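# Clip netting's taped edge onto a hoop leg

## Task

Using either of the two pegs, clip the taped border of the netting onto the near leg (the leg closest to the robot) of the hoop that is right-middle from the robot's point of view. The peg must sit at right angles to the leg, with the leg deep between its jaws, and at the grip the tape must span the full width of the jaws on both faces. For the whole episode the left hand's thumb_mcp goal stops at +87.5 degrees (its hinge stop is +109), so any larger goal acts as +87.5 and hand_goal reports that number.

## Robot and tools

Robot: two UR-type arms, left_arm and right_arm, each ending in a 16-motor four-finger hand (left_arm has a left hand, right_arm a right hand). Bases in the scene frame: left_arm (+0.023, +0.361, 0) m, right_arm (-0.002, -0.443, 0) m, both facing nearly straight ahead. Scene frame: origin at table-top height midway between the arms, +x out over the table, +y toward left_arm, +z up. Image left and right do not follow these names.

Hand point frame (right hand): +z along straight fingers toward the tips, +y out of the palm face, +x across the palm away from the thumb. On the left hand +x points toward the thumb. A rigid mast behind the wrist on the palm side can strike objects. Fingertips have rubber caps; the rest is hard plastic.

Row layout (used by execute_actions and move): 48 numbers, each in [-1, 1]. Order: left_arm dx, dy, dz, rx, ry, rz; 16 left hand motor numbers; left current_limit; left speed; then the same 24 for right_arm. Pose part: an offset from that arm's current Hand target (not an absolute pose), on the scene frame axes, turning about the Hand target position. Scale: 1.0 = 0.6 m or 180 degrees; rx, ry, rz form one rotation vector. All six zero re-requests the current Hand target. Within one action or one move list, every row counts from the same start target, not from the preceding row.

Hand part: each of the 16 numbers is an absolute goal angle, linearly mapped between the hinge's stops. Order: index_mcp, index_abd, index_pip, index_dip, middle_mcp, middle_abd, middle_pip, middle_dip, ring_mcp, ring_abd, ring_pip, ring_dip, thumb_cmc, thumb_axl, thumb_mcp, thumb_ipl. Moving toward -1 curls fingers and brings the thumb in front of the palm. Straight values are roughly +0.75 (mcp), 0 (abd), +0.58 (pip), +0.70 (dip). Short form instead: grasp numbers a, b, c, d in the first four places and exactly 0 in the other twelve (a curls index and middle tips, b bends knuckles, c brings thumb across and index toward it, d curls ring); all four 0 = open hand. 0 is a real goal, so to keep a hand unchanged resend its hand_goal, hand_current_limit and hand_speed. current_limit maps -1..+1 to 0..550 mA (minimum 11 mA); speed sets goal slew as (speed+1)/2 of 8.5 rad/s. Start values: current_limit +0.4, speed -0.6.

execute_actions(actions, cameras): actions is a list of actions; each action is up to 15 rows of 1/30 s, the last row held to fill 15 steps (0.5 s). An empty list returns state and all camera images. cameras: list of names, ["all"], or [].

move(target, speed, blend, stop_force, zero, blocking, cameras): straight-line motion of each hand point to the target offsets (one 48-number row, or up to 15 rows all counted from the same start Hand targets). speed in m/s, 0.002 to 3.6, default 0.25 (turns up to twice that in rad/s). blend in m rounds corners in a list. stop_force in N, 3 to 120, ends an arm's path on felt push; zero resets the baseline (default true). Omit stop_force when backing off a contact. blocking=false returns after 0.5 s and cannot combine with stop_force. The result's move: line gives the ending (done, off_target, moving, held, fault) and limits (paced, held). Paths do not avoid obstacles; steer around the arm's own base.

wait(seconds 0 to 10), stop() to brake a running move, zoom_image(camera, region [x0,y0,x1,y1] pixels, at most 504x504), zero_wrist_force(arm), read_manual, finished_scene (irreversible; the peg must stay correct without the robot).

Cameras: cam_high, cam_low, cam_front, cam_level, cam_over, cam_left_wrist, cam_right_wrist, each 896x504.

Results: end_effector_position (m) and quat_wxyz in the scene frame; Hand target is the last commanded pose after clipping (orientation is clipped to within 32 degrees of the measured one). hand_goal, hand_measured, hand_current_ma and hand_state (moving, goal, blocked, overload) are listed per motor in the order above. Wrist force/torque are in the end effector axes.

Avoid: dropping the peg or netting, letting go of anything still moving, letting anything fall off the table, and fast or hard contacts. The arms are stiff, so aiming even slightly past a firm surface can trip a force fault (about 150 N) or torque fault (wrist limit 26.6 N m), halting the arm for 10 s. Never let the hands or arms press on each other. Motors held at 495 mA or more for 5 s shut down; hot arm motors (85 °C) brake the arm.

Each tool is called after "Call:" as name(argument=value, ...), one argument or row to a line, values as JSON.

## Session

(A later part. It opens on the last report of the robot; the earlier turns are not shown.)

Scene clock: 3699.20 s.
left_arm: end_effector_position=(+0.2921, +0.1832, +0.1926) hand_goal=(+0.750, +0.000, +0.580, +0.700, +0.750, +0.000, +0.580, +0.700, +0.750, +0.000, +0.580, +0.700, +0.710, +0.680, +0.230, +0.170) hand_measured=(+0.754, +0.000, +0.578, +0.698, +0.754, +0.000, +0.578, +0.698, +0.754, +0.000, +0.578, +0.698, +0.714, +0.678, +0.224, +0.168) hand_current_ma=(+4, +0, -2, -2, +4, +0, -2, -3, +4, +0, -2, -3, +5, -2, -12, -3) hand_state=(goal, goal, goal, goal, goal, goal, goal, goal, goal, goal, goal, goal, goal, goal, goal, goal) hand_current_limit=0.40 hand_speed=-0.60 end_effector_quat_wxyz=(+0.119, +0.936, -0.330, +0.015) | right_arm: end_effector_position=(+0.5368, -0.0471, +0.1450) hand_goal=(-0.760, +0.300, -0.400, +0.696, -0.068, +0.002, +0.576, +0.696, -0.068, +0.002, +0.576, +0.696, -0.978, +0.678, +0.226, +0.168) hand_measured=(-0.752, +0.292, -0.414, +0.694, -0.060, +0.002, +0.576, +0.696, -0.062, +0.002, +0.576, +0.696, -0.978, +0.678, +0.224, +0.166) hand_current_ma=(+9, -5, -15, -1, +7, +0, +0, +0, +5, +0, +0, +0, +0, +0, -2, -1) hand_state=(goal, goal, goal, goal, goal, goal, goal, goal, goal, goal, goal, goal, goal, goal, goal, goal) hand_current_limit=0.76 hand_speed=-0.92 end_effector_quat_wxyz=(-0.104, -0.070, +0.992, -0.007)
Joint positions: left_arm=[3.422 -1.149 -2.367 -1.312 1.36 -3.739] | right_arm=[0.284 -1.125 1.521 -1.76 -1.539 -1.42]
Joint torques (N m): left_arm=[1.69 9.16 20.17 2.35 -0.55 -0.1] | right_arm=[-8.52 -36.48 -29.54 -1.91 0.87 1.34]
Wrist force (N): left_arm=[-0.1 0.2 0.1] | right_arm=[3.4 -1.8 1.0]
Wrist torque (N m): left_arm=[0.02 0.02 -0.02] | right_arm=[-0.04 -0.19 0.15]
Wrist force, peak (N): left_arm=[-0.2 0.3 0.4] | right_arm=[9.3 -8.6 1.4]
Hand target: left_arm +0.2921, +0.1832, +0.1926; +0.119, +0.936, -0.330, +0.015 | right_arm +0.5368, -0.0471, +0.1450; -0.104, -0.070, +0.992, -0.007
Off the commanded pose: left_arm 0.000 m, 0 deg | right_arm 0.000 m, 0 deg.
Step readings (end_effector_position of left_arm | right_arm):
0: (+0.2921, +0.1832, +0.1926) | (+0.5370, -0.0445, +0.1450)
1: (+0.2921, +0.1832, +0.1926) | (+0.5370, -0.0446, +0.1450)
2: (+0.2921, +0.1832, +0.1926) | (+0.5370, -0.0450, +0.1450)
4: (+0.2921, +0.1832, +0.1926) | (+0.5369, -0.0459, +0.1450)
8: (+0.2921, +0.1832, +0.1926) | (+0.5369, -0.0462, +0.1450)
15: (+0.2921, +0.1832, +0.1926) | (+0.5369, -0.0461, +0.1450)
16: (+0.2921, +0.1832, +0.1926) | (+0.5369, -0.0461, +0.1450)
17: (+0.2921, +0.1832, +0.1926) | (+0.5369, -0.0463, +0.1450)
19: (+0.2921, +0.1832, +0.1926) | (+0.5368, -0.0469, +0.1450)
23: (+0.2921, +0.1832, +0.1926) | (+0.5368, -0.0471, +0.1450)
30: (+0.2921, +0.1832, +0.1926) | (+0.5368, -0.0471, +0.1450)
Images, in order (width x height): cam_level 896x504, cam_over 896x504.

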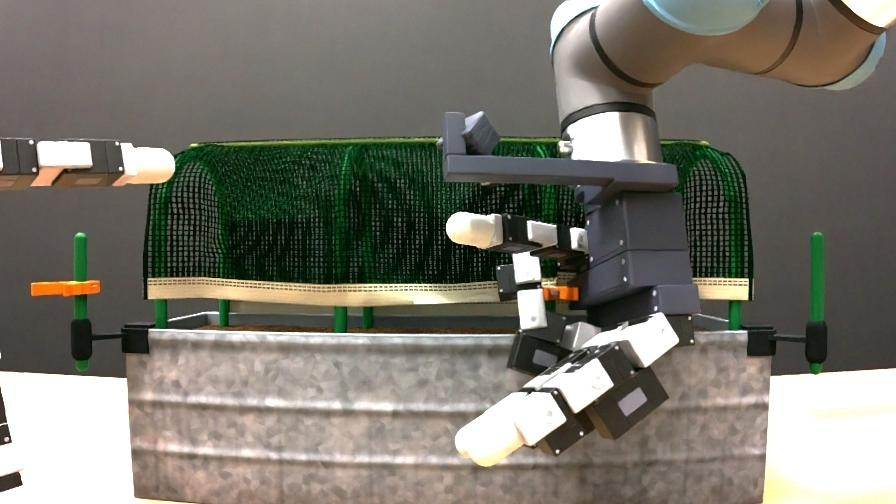

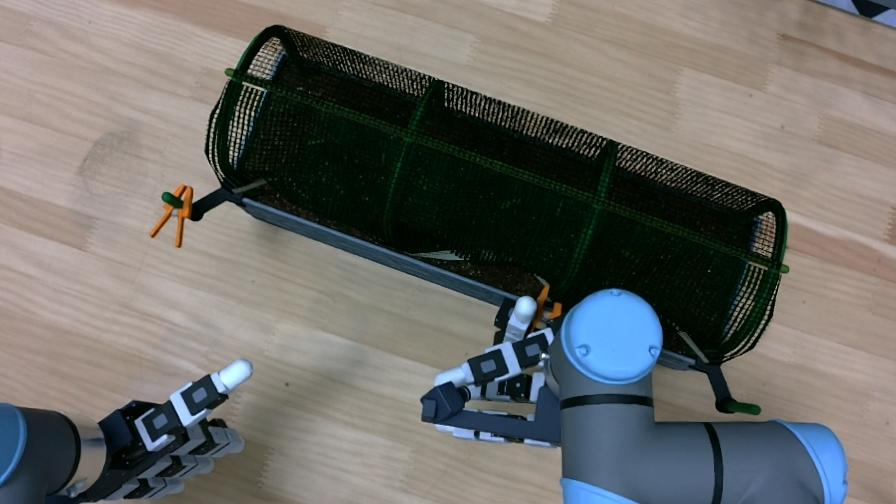

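Call:
execute_actions(
  actions=[
    [[0,0,0,0,0,0,0,0,0,0,0,0,0,0,0,0,0,0,0,0,0,0,0.4,-0.6,-0.0001,-0.0017,0,0,0,0,-0.752,0.300,-0.25,0.696,-0.068,0.002,0.576,0.696,-0.068,0.002,0.576,0.696,-0.978,0.678,0.226,0.168,0.5,-0.92]],
    [[0,0,0,0,0,0,0,0,0,0,0,0,0,0,0,0,0,0,0,0,0,0,0.4,-0.6,-0.0002,-0.0025,0,0,0,0,-0.740,0.300,0.0,0.696,-0.068,0.002,0.576,0.696,-0.068,0.002,0.576,0.696,-0.978,0.678,0.226,0.168,0.5,-0.88]],
  ],
  cameras=["cam_over","cam_level"],
)

Call:
zoom_image(
  camera="cam_over",
  region=[500, 260, 600, 360],
)

Call:
zoom_image(
  camera="cam_level",
  region=[510, 240, 610, 340],
)

Scene clock: 3721.00 s.
left_arm: end_effector_position=(+0.2921, +0.1832, +0.1926) hand_goal=(+0.750, +0.000, +0.580, +0.700, +0.750, +0.000, +0.580, +0.700, +0.750, +0.000, +0.580, +0.700, +0.710, +0.680, +0.230, +0.170) hand_measured=(+0.754, +0.000, +0.578, +0.698, +0.754, +0.000, +0.578, +0.698, +0.754, +0.000, +0.578, +0.698, +0.714, +0.678, +0.224, +0.168) hand_current_ma=(+4, +0, -2, -2, +4, +0, -2, -3, +4, +0, -2, -3, +5, -2, -12, -3) hand_state=(goal, goal, goal, goal, goal, goal, goal, goal, goal, goal, goal, goal, goal, goal, goal, goal) hand_current_limit=0.40 hand_speed=-0.60 end_effector_quat_wxyz=(+0.119, +0.936, -0.330, +0.015) | right_arm: end_effector_position=(+0.5367, -0.0496, +0.1450) hand_goal=(-0.740, +0.300, +0.000, +0.696, -0.068, +0.002, +0.576, +0.696, -0.068, +0.002, +0.576, +0.696, -0.978, +0.678, +0.226, +0.168) hand_measured=(-0.734, +0.298, -0.002, +0.694, -0.060, +0.002, +0.576, +0.696, -0.062, +0.002, +0.576, +0.696, -0.978, +0.678, +0.224, +0.166) hand_current_ma=(+5, -1, +0, -1, +7, +0, +0, +0, +5, +0, +0, +0, +0, +0, -2, -1) hand_state=(goal, goal, goal, goal, goal, goal, goal, goal, goal, goal, goal, goal, goal, goal, goal, goal) hand_current_limit=0.50 hand_speed=-0.88 end_effector_quat_wxyz=(-0.104, -0.070, +0.992, -0.007)
Joint positions: left_arm=[3.422 -1.149 -2.367 -1.312 1.36 -3.739] | right_arm=[0.28 -1.128 1.525 -1.762 -1.539 -1.423]
Joint torques (N m): left_arm=[1.43 9.31 20.22 2.37 -0.62 -0.13] | right_arm=[9.22 -32.41 -33.1 -0.7 2.08 1.4]
Wrist force (N): left_arm=[-0.1 0.2 0.2] | right_arm=[0.1 -1.5 0.8]
Wrist torque (N m): left_arm=[0.00 0.02 -0.01] | right_arm=[0.04 -0.02 0.04]
Wrist force, peak (N): left_arm=[-0.2 0.4 0.3] | right_arm=[4.3 -1.4 0.8]
Hand target: left_arm +0.2921, +0.1832, +0.1926; +0.119, +0.936, -0.330, +0.015 | right_arm +0.5366, -0.0496, +0.1450; -0.104, -0.070, +0.992, -0.007
Off the commanded pose: left_arm 0.000 m, 0 deg | right_arm 0.000 m, 0 deg.
Step readings (end_effector_position of left_arm | right_arm):
0: (+0.2921, +0.1832, +0.1926) | (+0.5368, -0.0471, +0.1450)
1: (+0.2921, +0.1832, +0.1926) | (+0.5369, -0.0471, +0.1450)
2: (+0.2921, +0.1832, +0.1926) | (+0.5369, -0.0474, +0.1450)
4: (+0.2921, +0.1832, +0.1926) | (+0.5368, -0.0480, +0.1450)
8: (+0.2921, +0.1832, +0.1926) | (+0.5368, -0.0482, +0.1450)
15: (+0.2921, +0.1832, +0.1926) | (+0.5368, -0.0482, +0.1450)
16: (+0.2921, +0.1832, +0.1926) | (+0.5368, -0.0482, +0.1450)
17: (+0.2921, +0.1832, +0.1926) | (+0.5368, -0.0484, +0.1450)
19: (+0.2921, +0.1832, +0.1926) | (+0.5366, -0.0494, +0.1450)
23: (+0.2921, +0.1832, +0.1926) | (+0.5366, -0.0497, +0.1450)
30: (+0.2921, +0.1832, +0.1926) | (+0.5367, -0.0497, +0.1450)
Images, in order (width x height): cam_level 896x504, cam_over 896x504.

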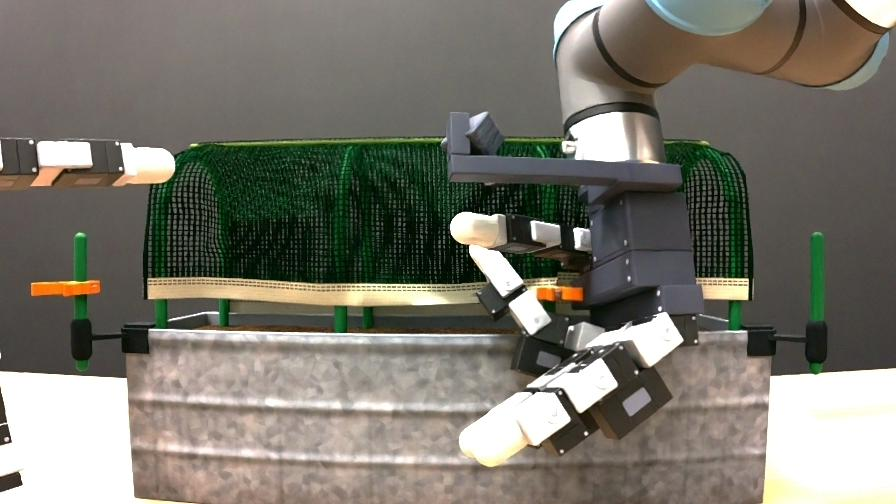

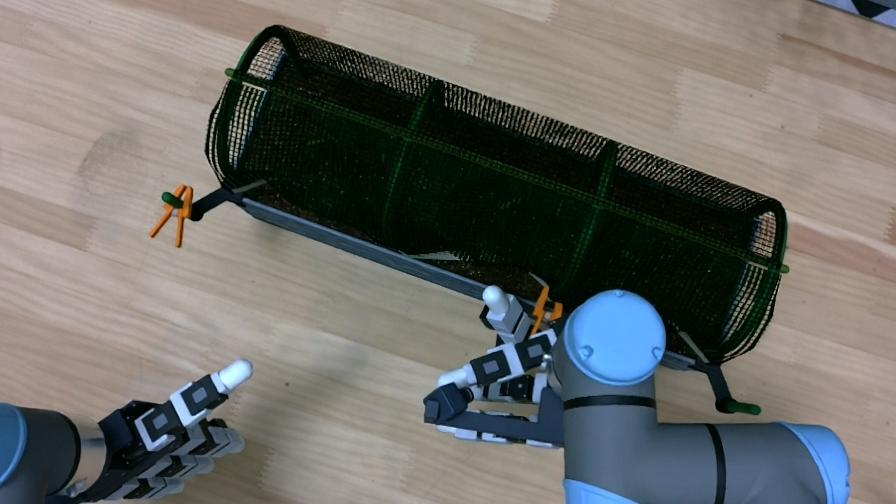

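Scaled by 5.040.

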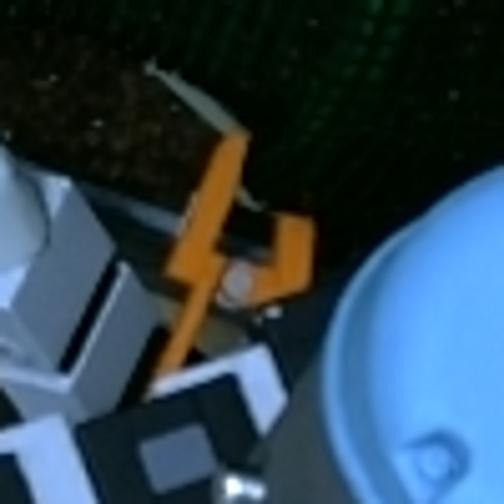

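Scaled by 5.040.

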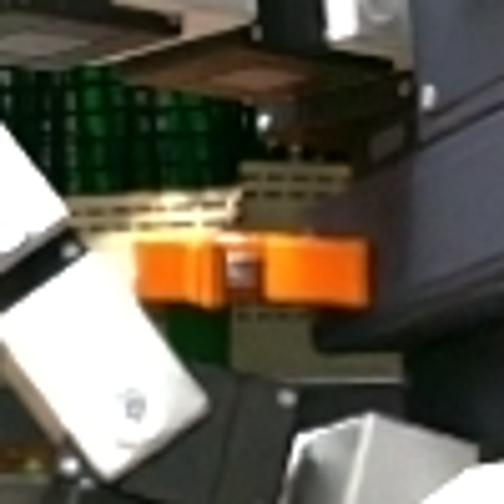

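Call:
execute_actions(
  actions=[
    [[0,0,0,0,0,0,0,0,0,0,0,0,0,0,0,0,0,0,0,0,0,0,0.4,-0.6,-0.0002,-0.0033,0,0,0,0,-0.500,0.200,0.20,0.696,-0.068,0.002,0.576,0.696,-0.068,0.002,0.576,0.696,-0.978,0.678,0.226,0.168,0.4,-0.85]],
    [[0,0,0,0,0,0,0,0,0,0,0,0,0,0,0,0,0,0,0,0,0,0,0.4,-0.6,0,0,0,0,0,0,-0.250,0.100,0.40,0.696,-0.068,0.002,0.576,0.696,-0.068,0.002,0.576,0.696,-0.978,0.678,0.226,0.168,0.4,-0.85]],
  ],
  cameras=["cam_over","cam_level"],
)

Call:
zoom_image(
  camera="cam_over",
  region=[500, 260, 600, 360],
)

Call:
zoom_image(
  camera="cam_level",
  region=[510, 240, 610, 340],
)

Scene clock: 3744.13 s.
left_arm: end_effector_position=(+0.2921, +0.1832, +0.1926) hand_goal=(+0.750, +0.000, +0.580, +0.700, +0.750, +0.000, +0.580, +0.700, +0.750, +0.000, +0.580, +0.700, +0.710, +0.680, +0.230, +0.170) hand_measured=(+0.754, +0.000, +0.578, +0.698, +0.754, +0.000, +0.578, +0.698, +0.754, +0.000, +0.578, +0.698, +0.714, +0.678, +0.224, +0.168) hand_current_ma=(+4, +0, -2, -2, +4, +0, -2, -3, +4, +0, -2, -3, +5, -2, -12, -3) hand_state=(goal, goal, goal, goal, goal, goal, goal, goal, goal, goal, goal, goal, goal, goal, goal, goal) hand_current_limit=0.40 hand_speed=-0.60 end_effector_quat_wxyz=(+0.119, +0.936, -0.330, +0.015) | right_arm: end_effector_position=(+0.5365, -0.0516, +0.1450) hand_goal=(-0.250, +0.100, +0.400, +0.696, -0.068, +0.002, +0.576, +0.696, -0.068, +0.002, +0.576, +0.696, -0.978, +0.678, +0.226, +0.168) hand_measured=(-0.244, +0.104, +0.400, +0.694, -0.060, +0.002, +0.576, +0.696, -0.062, +0.002, +0.576, +0.696, -0.978, +0.678, +0.224, +0.166) hand_current_ma=(+6, +3, +0, -1, +7, +0, +0, +0, +5, +0, +0, +0, +0, +0, -2, -1) hand_state=(goal, goal, goal, goal, goal, goal, goal, goal, goal, goal, goal, goal, goal, goal, goal, goal) hand_current_limit=0.40 hand_speed=-0.85 end_effector_quat_wxyz=(-0.104, -0.070, +0.992, -0.007)
Joint positions: left_arm=[3.422 -1.149 -2.367 -1.312 1.36 -3.739] | right_arm=[0.277 -1.13 1.529 -1.763 -1.54 -1.426]
Joint torques (N m): left_arm=[0.82 9.35 20.01 2.37 -0.6 -0.28] | right_arm=[10.52 -33.06 -33.13 -1.95 -1.01 1.39]
Wrist force (N): left_arm=[-0.1 0.2 0.1] | right_arm=[-0.1 -1.8 0.8]
Wrist torque (N m): left_arm=[0.01 0.01 -0.01] | right_arm=[-0.01 -0.01 0.02]
Wrist force, peak (N): left_arm=[-0.1 0.4 0.4] | right_arm=[-0.4 -2.2 1.0]
Hand target: left_arm +0.2921, +0.1832, +0.1926; +0.119, +0.936, -0.330, +0.015 | right_arm +0.5365, -0.0516, +0.1450; -0.104, -0.070, +0.992, -0.007
Off the commanded pose: left_arm 0.000 m, 0 deg | right_arm 0.000 m, 0 deg.
Step readings (end_effector_position of left_arm | right_arm):
0: (+0.2921, +0.1832, +0.1926) | (+0.5366, -0.0496, +0.1450)
1: (+0.2921, +0.1832, +0.1926) | (+0.5366, -0.0496, +0.1450)
2: (+0.2921, +0.1832, +0.1926) | (+0.5366, -0.0500, +0.1450)
4: (+0.2921, +0.1832, +0.1926) | (+0.5365, -0.0513, +0.1450)
8: (+0.2921, +0.1832, +0.1926) | (+0.5365, -0.0517, +0.1450)
15: (+0.2921, +0.1832, +0.1926) | (+0.5365, -0.0516, +0.1450)
16: (+0.2921, +0.1832, +0.1926) | (+0.5365, -0.0516, +0.1450)
17: (+0.2921, +0.1832, +0.1926) | (+0.5365, -0.0516, +0.1450)
19: (+0.2921, +0.1832, +0.1926) | (+0.5365, -0.0516, +0.1450)
23: (+0.2921, +0.1832, +0.1926) | (+0.5365, -0.0516, +0.1450)
30: (+0.2921, +0.1832, +0.1926) | (+0.5365, -0.0516, +0.1450)
Images, in order (width x height): cam_level 896x504, cam_over 896x504.

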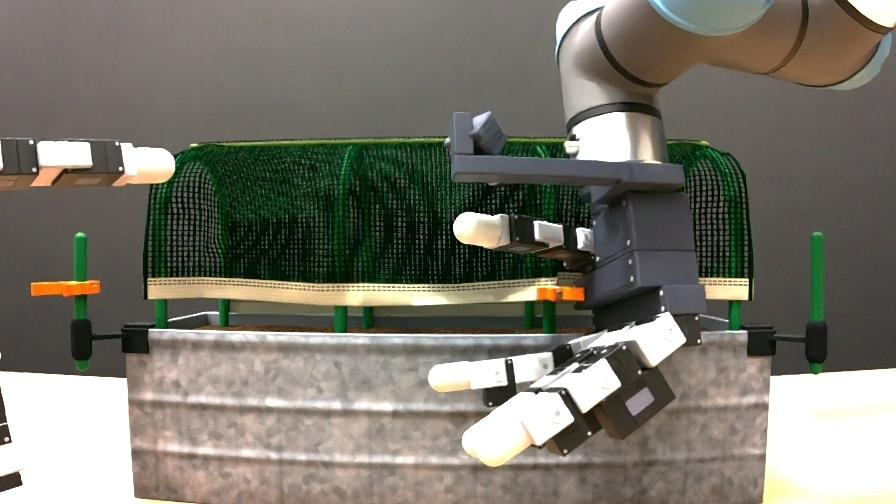

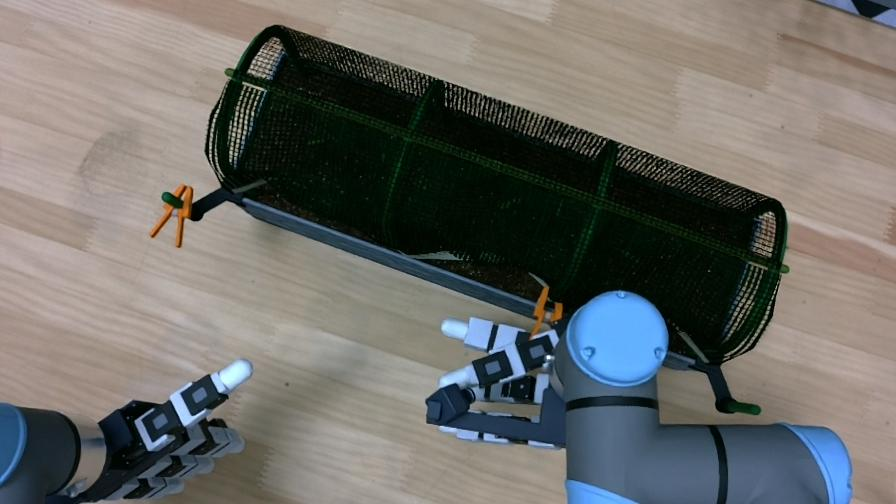

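Scaled by 5.040.

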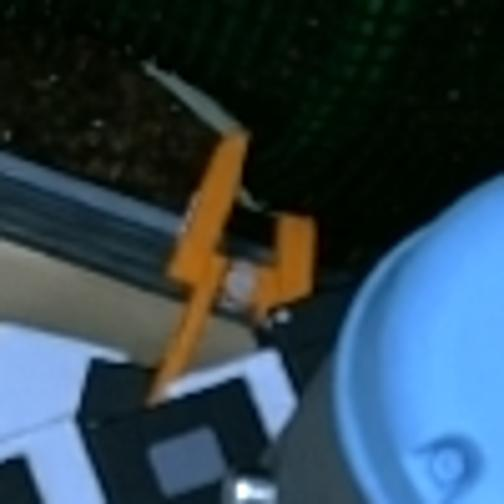

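Scaled by 5.040.

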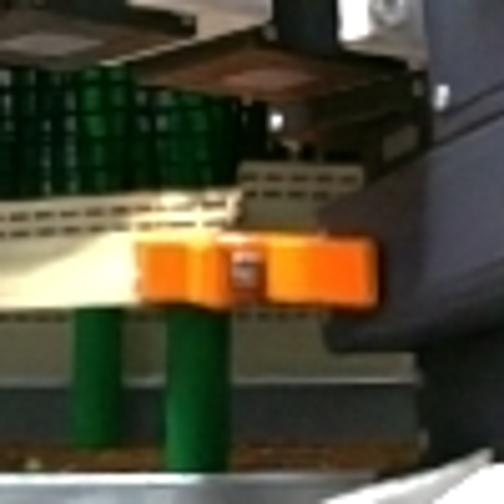

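Call:
move(
  target=[
    [0,0,0,0,0,0,0,0,0,0,0,0,0,0,0,0,0,0,0,0,0,0,0.4,-0.6,-0.0002,-0.0033,0,0,0,0,-0.250,0.100,0.400,0.696,-0.068,0.002,0.576,0.696,-0.068,0.002,0.576,0.696,-0.978,0.678,0.226,0.168,0.4,-0.85],
    [0,0,0,0,0,0,0,0,0,0,0,0,0,0,0,0,0,0,0,0,0,0,0.4,-0.6,-0.1321,-0.0229,0,0,0,0,-0.250,0.100,0.400,0.696,-0.068,0.002,0.576,0.696,-0.068,0.002,0.576,0.696,-0.978,0.678,0.226,0.168,0.4,-0.85],
  ],
  speed=[0.02,0.06],
  cameras=["cam_over","cam_level","cam_front","cam_low"],
)

Call:
zoom_image(
  camera="cam_over",
  region=[500, 260, 600, 360],
)

Call:
zoom_image(
  camera="cam_level",
  region=[500, 240, 620, 340],
)

Call:
zoom_image(
  camera="cam_front",
  region=[460, 250, 560, 330],
)

Scene clock: 3788.73 s.
left_arm: end_effector_position=(+0.2921, +0.1832, +0.1926) hand_goal=(+0.750, +0.000, +0.580, +0.700, +0.750, +0.000, +0.580, +0.700, +0.750, +0.000, +0.580, +0.700, +0.710, +0.680, +0.230, +0.170) hand_measured=(+0.754, +0.000, +0.578, +0.698, +0.754, +0.000, +0.578, +0.698, +0.754, +0.000, +0.578, +0.698, +0.714, +0.678, +0.224, +0.168) hand_current_ma=(+4, +0, -2, -2, +4, +0, -2, -3, +4, +0, -2, -3, +5, -2, -12, -3) hand_state=(goal, goal, goal, goal, goal, goal, goal, goal, goal, goal, goal, goal, goal, goal, goal, goal) hand_current_limit=0.40 hand_speed=-0.60 end_effector_quat_wxyz=(+0.119, +0.936, -0.330, +0.015) | right_arm: end_effector_position=(+0.4572, -0.0652, +0.1451) hand_goal=(-0.250, +0.100, +0.400, +0.696, -0.068, +0.002, +0.576, +0.696, -0.068, +0.002, +0.576, +0.696, -0.978, +0.678, +0.226, +0.168) hand_measured=(-0.244, +0.104, +0.400, +0.694, -0.060, +0.002, +0.576, +0.696, -0.062, +0.002, +0.576, +0.696, -0.978, +0.678, +0.224, +0.166) hand_current_ma=(+6, +2, +0, -1, +7, +0, +0, +0, +5, +0, +0, +0, +0, +0, -2, -1) hand_state=(goal, goal, goal, goal, goal, goal, goal, goal, goal, goal, goal, goal, goal, goal, goal, goal) hand_current_limit=0.40 hand_speed=-0.85 end_effector_quat_wxyz=(-0.104, -0.070, +0.992, -0.007)
Joint positions: left_arm=[3.422 -1.149 -2.367 -1.312 1.36 -3.739] | right_arm=[0.294 -1.297 1.764 -1.833 -1.536 -1.409]
Joint torques (N m): left_arm=[1.07 9.5 19.92 2.38 -0.55 -0.21] | right_arm=[-6.23 -24.65 -31.38 -0.45 1.84 -0.78]
Wrist force (N): left_arm=[-0.2 0.2 0.2] | right_arm=[-0.4 -1.4 0.9]
Wrist torque (N m): left_arm=[0.00 0.03 -0.01] | right_arm=[0.06 0.06 -0.21]
Wrist force, peak (N): left_arm=[-0.3 0.2 0.5] | right_arm=[-0.5 -2.1 0.9]
Hand target: left_arm +0.2921, +0.1832, +0.1926; +0.119, +0.936, -0.330, +0.015 | right_arm +0.4573, -0.0653, +0.1450; -0.104, -0.070, +0.992, -0.007
Off the commanded pose: left_arm 0.000 m, 0 deg | right_arm 0.000 m, 0 deg.
move: done
Images, in order (width x height): cam_low 896x504, cam_front 896x504, cam_level 896x504, cam_over 896x504.

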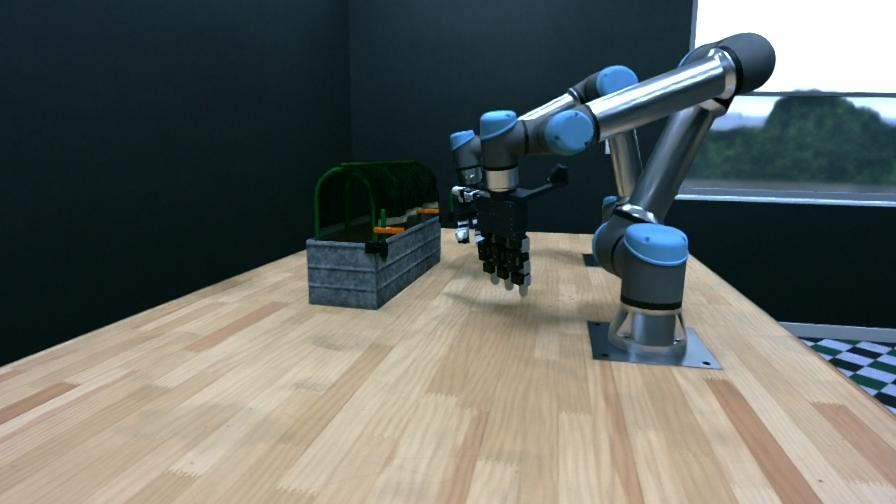

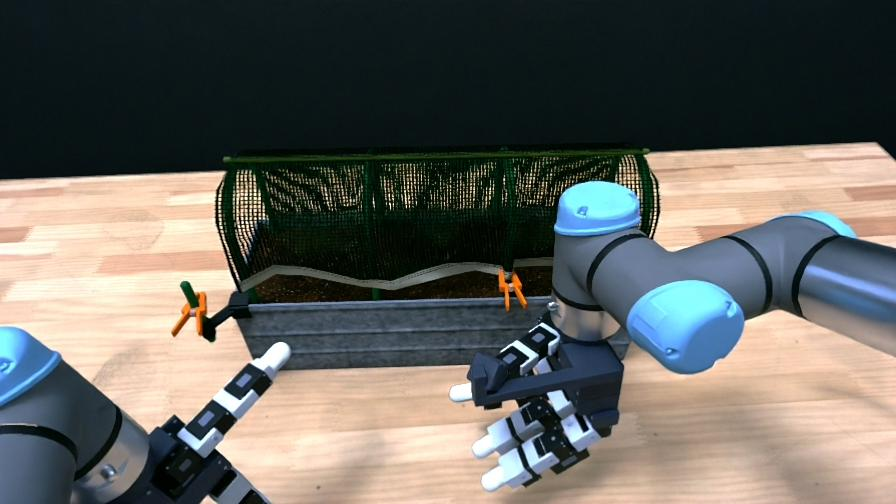

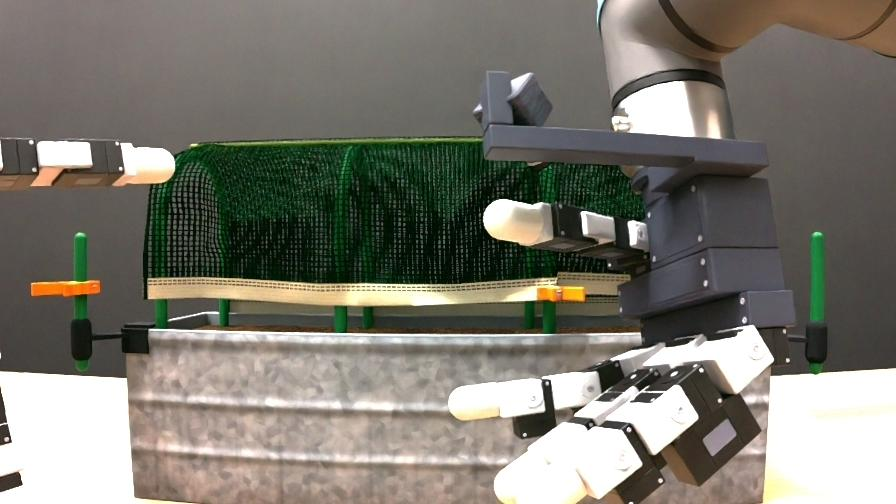

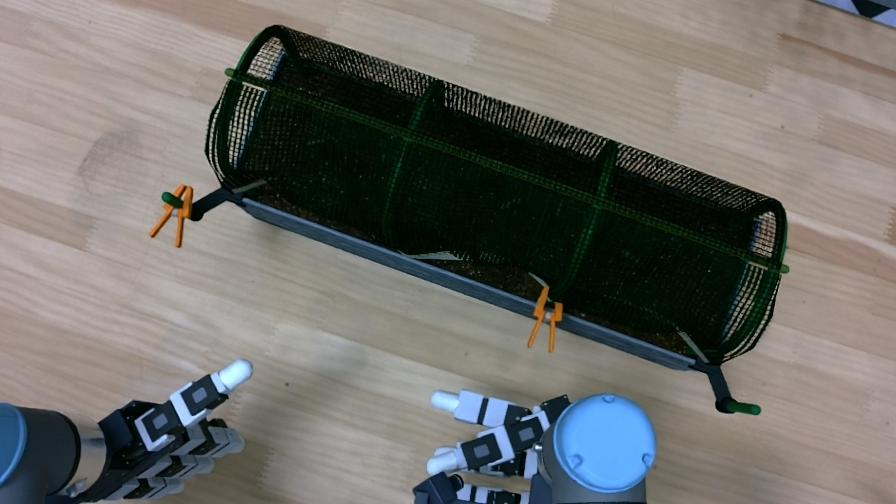

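Scaled by 5.040.

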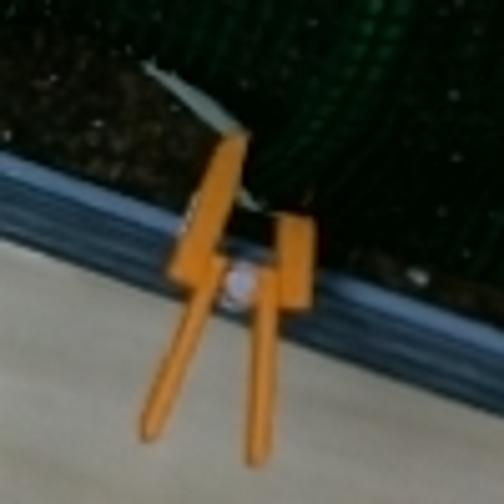

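Scaled by 4.200.

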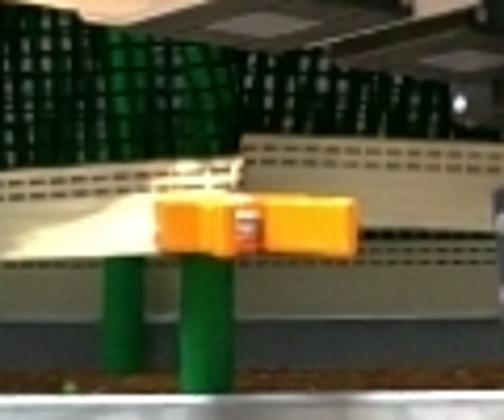

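Scaled by 5.040.

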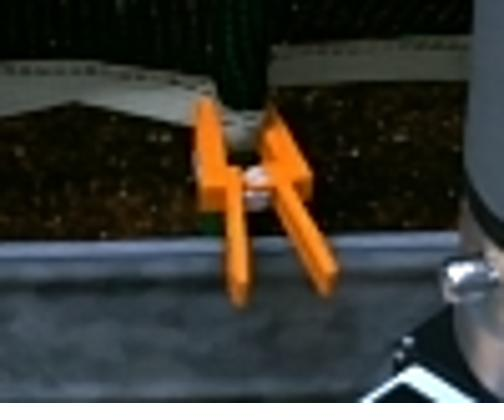

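Call:
zoom_image(
  camera="cam_level",
  region=[530, 265, 600, 310],
)

Call:
zoom_image(
  camera="cam_front",
  region=[485, 255, 540, 320],
)

Call:
zoom_image(
  camera="cam_over",
  region=[520, 265, 575, 320],
)

Call:
zoom_image(
  camera="cam_low",
  region=[370, 180, 470, 250],
)

Scaled by 7.200.

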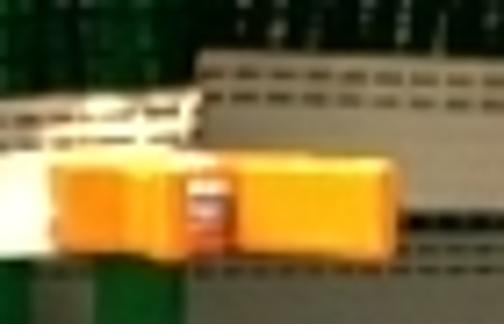

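Scaled by 7.754.

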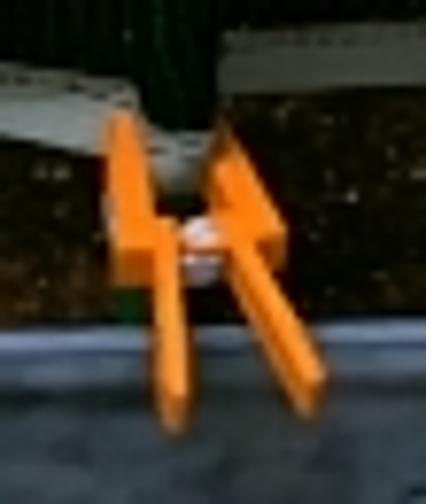

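Scaled by 9.164.

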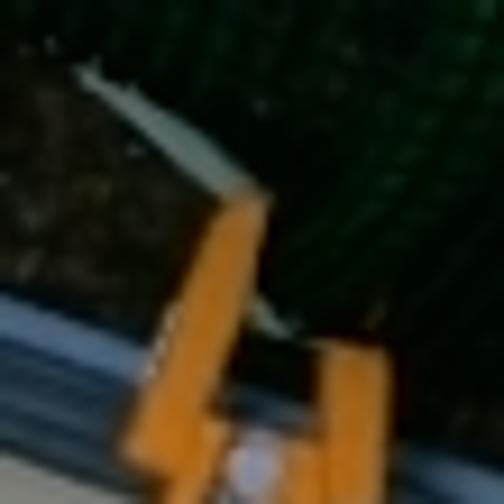

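Scaled by 5.040.

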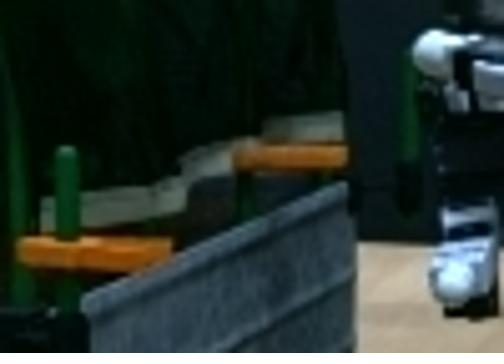

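Call:
zoom_image(
  camera="cam_low",
  region=[400, 195, 445, 225],
)

Call:
zoom_image(
  camera="cam_level",
  region=[545, 270, 580, 305],
)

Scaled by 11.200.

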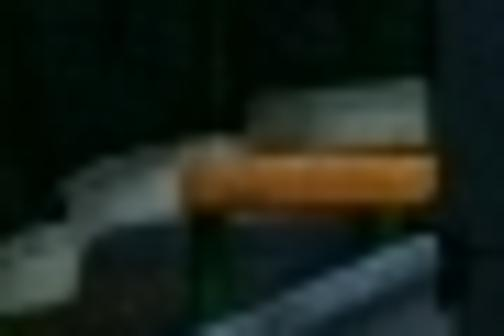

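Scaled by 14.400.

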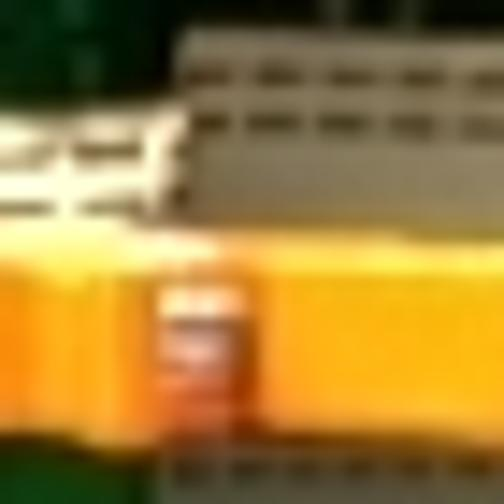

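Call:
move(
  target=[
    [0,0,0,0,0,0,0,0,0,0,0,0,0,0,0,0,0,0,0,0,0,0,0.4,-0.6,0.0500,-0.0030,0,0,0,0.0111,-0.720,0.300,0.300,0.696,-0.068,0.002,0.576,0.696,-0.068,0.002,0.576,0.696,-0.978,0.678,0.226,0.168,0.4,-0.8],
    [0,0,0,0,0,0,0,0,0,0,0,0,0,0,0,0,0,0,0,0,0,0,0.4,-0.6,0.1187,0.0027,0,0,0,0.0111,-0.720,0.300,0.300,0.696,-0.068,0.002,0.576,0.696,-0.068,0.002,0.576,0.696,-0.978,0.678,0.226,0.168,0.4,-0.8],
  ],
  speed=[0.05,0.03],
  stop_force=8,
  cameras=["cam_over","cam_level"],
)

Call:
zoom_image(
  camera="cam_over",
  region=[500, 260, 600, 360],
)

Call:
zoom_image(
  camera="cam_level",
  region=[500, 240, 620, 340],
)

Scene clock: 4182.83 s.
left_arm: end_effector_position=(+0.2921, +0.1832, +0.1926) hand_goal=(+0.750, +0.000, +0.580, +0.700, +0.750, +0.000, +0.580, +0.700, +0.750, +0.000, +0.580, +0.700, +0.710, +0.680, +0.230, +0.170) hand_measured=(+0.754, +0.000, +0.578, +0.698, +0.754, +0.000, +0.578, +0.698, +0.754, +0.000, +0.578, +0.698, +0.714, +0.678, +0.224, +0.168) hand_current_ma=(+4, +0, -2, -2, +4, +0, -2, -3, +4, +0, -2, -3, +5, -2, -12, -3) hand_state=(goal, goal, goal, goal, goal, goal, goal, goal, goal, goal, goal, goal, goal, goal, goal, goal) hand_current_limit=0.40 hand_speed=-0.60 end_effector_quat_wxyz=(+0.119, +0.936, -0.330, +0.015) | right_arm: end_effector_position=(+0.5285, -0.0637, +0.1450) hand_goal=(-0.720, +0.300, +0.300, +0.696, -0.068, +0.002, +0.576, +0.696, -0.068, +0.002, +0.576, +0.696, -0.978, +0.678, +0.226, +0.168) hand_measured=(-0.700, +0.298, +0.308, +0.694, -0.060, +0.002, +0.576, +0.696, -0.062, +0.002, +0.576, +0.696, -0.978, +0.678, +0.224, +0.166) hand_current_ma=(+31, -1, +7, -1, +7, +0, +0, +0, +5, +0, +0, +0, +0, +0, -2, -1) hand_state=(blocked, goal, goal, goal, goal, goal, goal, goal, goal, goal, goal, goal, goal, goal, goal, goal) hand_current_limit=0.40 hand_speed=-0.80 end_effector_quat_wxyz=(-0.104, -0.088, +0.991, -0.009)
Joint positions: left_arm=[3.422 -1.149 -2.367 -1.312 1.36 -3.739] | right_arm=[0.263 -1.152 1.56 -1.772 -1.55 -1.474]
Joint torques (N m): left_arm=[0.89 9.44 20.07 2.32 -0.53 -0.13] | right_arm=[10.94 -52.71 -13.2 -3.86 0.91 1.46]
Wrist force (N): left_arm=[-0.1 0.0 0.1] | right_arm=[-0.3 -1.8 0.9]
Wrist torque (N m): left_arm=[-0.01 0.02 -0.01] | right_arm=[0.00 0.02 0.01]
Wrist force, peak (N): left_arm=[-0.2 0.0 0.5] | right_arm=[-0.9 -2.1 1.1]
Hand target: left_arm +0.2921, +0.1832, +0.1926; +0.119, +0.936, -0.330, +0.015 | right_arm +0.5285, -0.0637, +0.1450; -0.104, -0.088, +0.991, -0.009
Off the commanded pose: left_arm 0.000 m, 0 deg | right_arm 0.000 m, 0 deg.
move: done
Images, in order (width x height): cam_level 896x504, cam_over 896x504.

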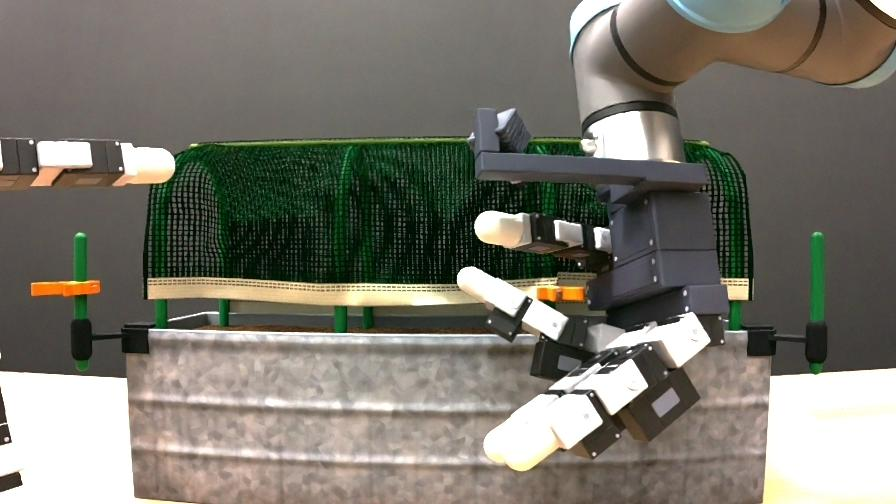

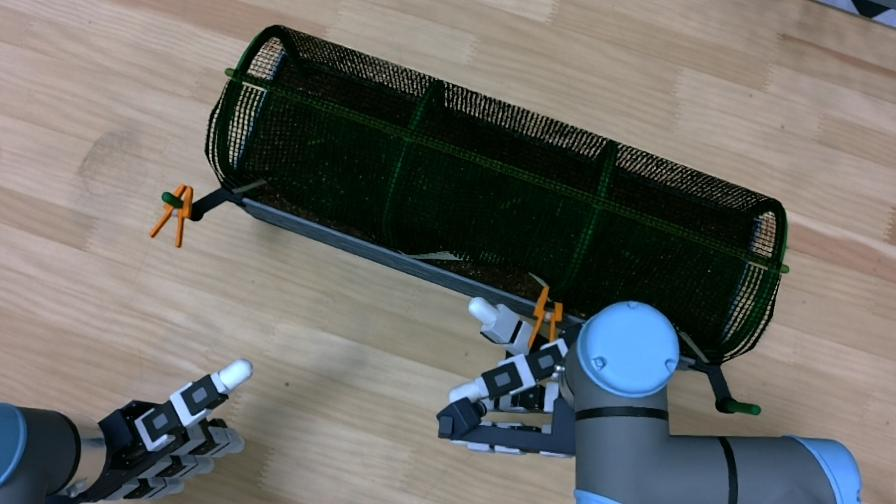

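Scaled by 5.040.

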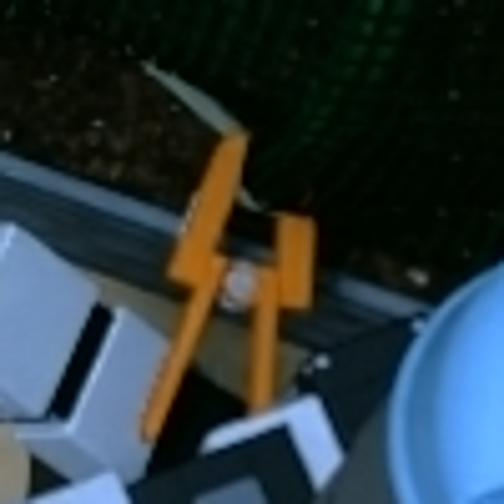

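Scaled by 4.200.

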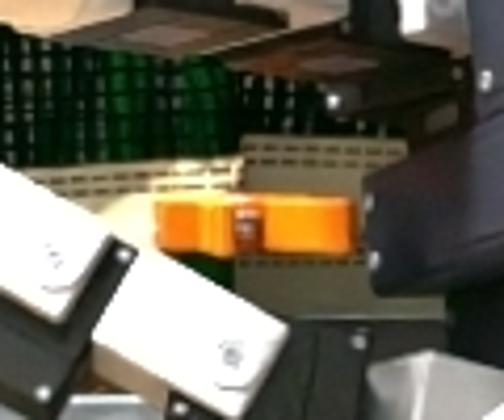

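Call:
execute_actions(
  actions=[],
  cameras=["cam_level", "cam_over"],
)

Call:
zoom_image(
  camera="cam_level",
  region=[500, 240, 620, 340],
)

Call:
zoom_image(
  camera="cam_over",
  region=[500, 260, 600, 360],
)

Scene clock: 4216.20 s.
left_arm: end_effector_position=(+0.2921, +0.1832, +0.1926) hand_goal=(+0.750, +0.000, +0.580, +0.700, +0.750, +0.000, +0.580, +0.700, +0.750, +0.000, +0.580, +0.700, +0.710, +0.680, +0.230, +0.170) hand_measured=(+0.754, +0.000, +0.578, +0.698, +0.754, +0.000, +0.578, +0.698, +0.754, +0.000, +0.578, +0.698, +0.714, +0.678, +0.224, +0.168) hand_current_ma=(+4, +0, -2, -2, +4, +0, -2, -3, +4, +0, -2, -3, +5, -2, -12, -3) hand_state=(goal, goal, goal, goal, goal, goal, goal, goal, goal, goal, goal, goal, goal, goal, goal, goal) hand_current_limit=0.40 hand_speed=-0.60 end_effector_quat_wxyz=(+0.119, +0.936, -0.330, +0.015) | right_arm: end_effector_position=(+0.5285, -0.0637, +0.1450) hand_goal=(-0.720, +0.300, +0.300, +0.696, -0.068, +0.002, +0.576, +0.696, -0.068, +0.002, +0.576, +0.696, -0.978, +0.678, +0.226, +0.168) hand_measured=(-0.700, +0.298, +0.308, +0.694, -0.060, +0.002, +0.576, +0.696, -0.062, +0.002, +0.576, +0.696, -0.978, +0.678, +0.224, +0.166) hand_current_ma=(+31, -1, +7, -1, +7, +0, +0, +0, +5, +0, +0, +0, +0, +0, -2, -1) hand_state=(blocked, goal, goal, goal, goal, goal, goal, goal, goal, goal, goal, goal, goal, goal, goal, goal) hand_current_limit=0.40 hand_speed=-0.80 end_effector_quat_wxyz=(-0.104, -0.088, +0.991, -0.009)
Joint positions: left_arm=[3.422 -1.149 -2.367 -1.312 1.36 -3.739] | right_arm=[0.263 -1.152 1.56 -1.772 -1.55 -1.474]
Joint velocities: within noise
Joint torques (N m): left_arm=[0.98 9.21 19.68 2.31 -0.61 -0.2] | right_arm=[9.89 -51.78 -12.62 -3.71 1.64 1.56]
Motor temperatures (°C): left_arm=[25 26 32 35 37 36] | right_arm=[29 31 28 36 37 30]
Wrist force (N): left_arm=[-0.1 0.3 0.4] | right_arm=[-0.3 -1.7 1.0]
Wrist torque (N m): left_arm=[0.00 0.03 -0.01] | right_arm=[0.00 0.02 0.01]
Wrist force, peak (N): left_arm=[-0.3 0.2 0.4] | right_arm=[-0.6 -2.0 1.1]
Hand target: left_arm +0.2921, +0.1832, +0.1926; +0.119, +0.936, -0.330, +0.015 | right_arm +0.5285, -0.0637, +0.1450; -0.104, -0.088, +0.991, -0.009
Off the commanded pose: left_arm 0.000 m, 0 deg | right_arm 0.000 m, 0 deg.
Images, in order (width x height): cam_level 896x504, cam_over 896x504.

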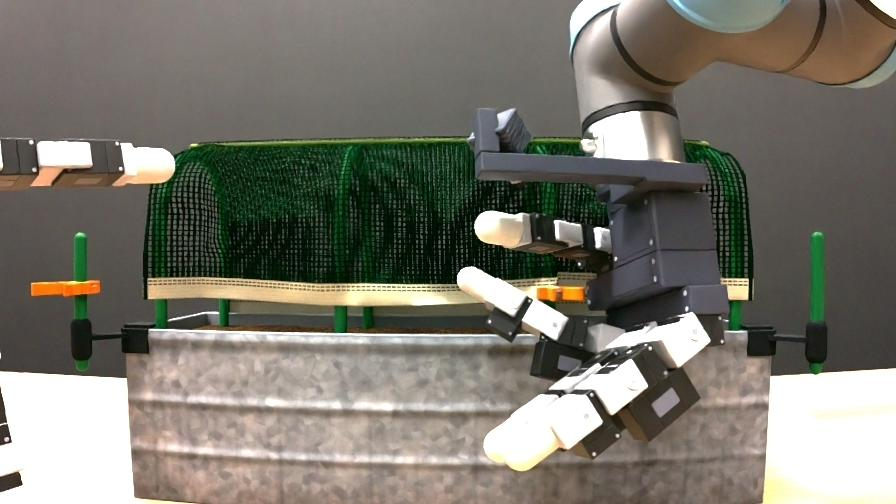

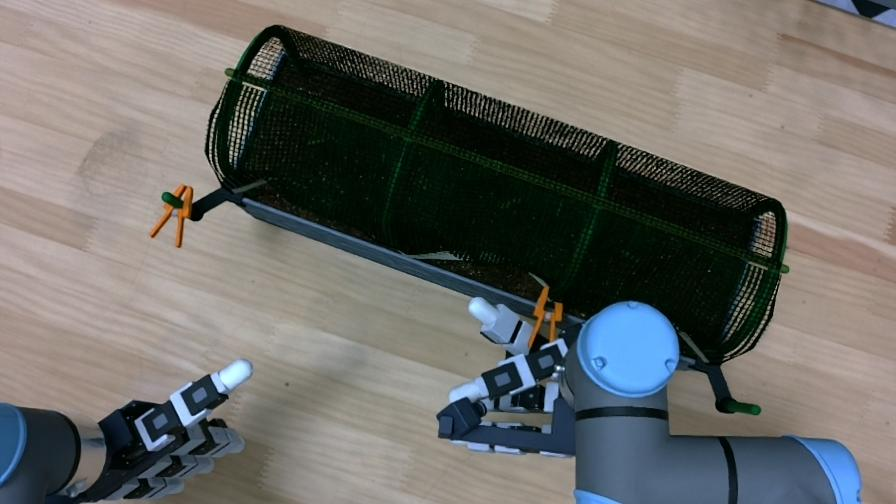

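Scaled by 4.200.

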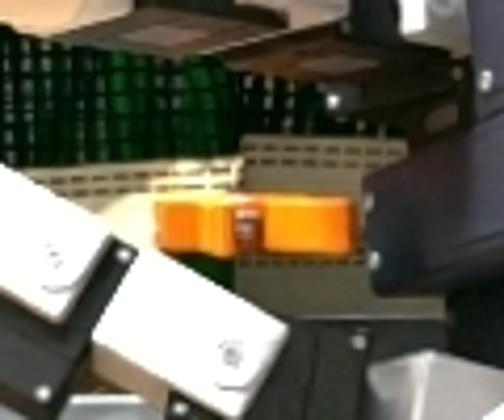

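Scaled by 5.040.

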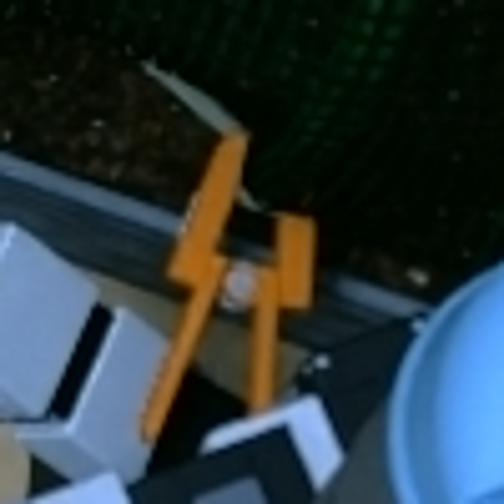

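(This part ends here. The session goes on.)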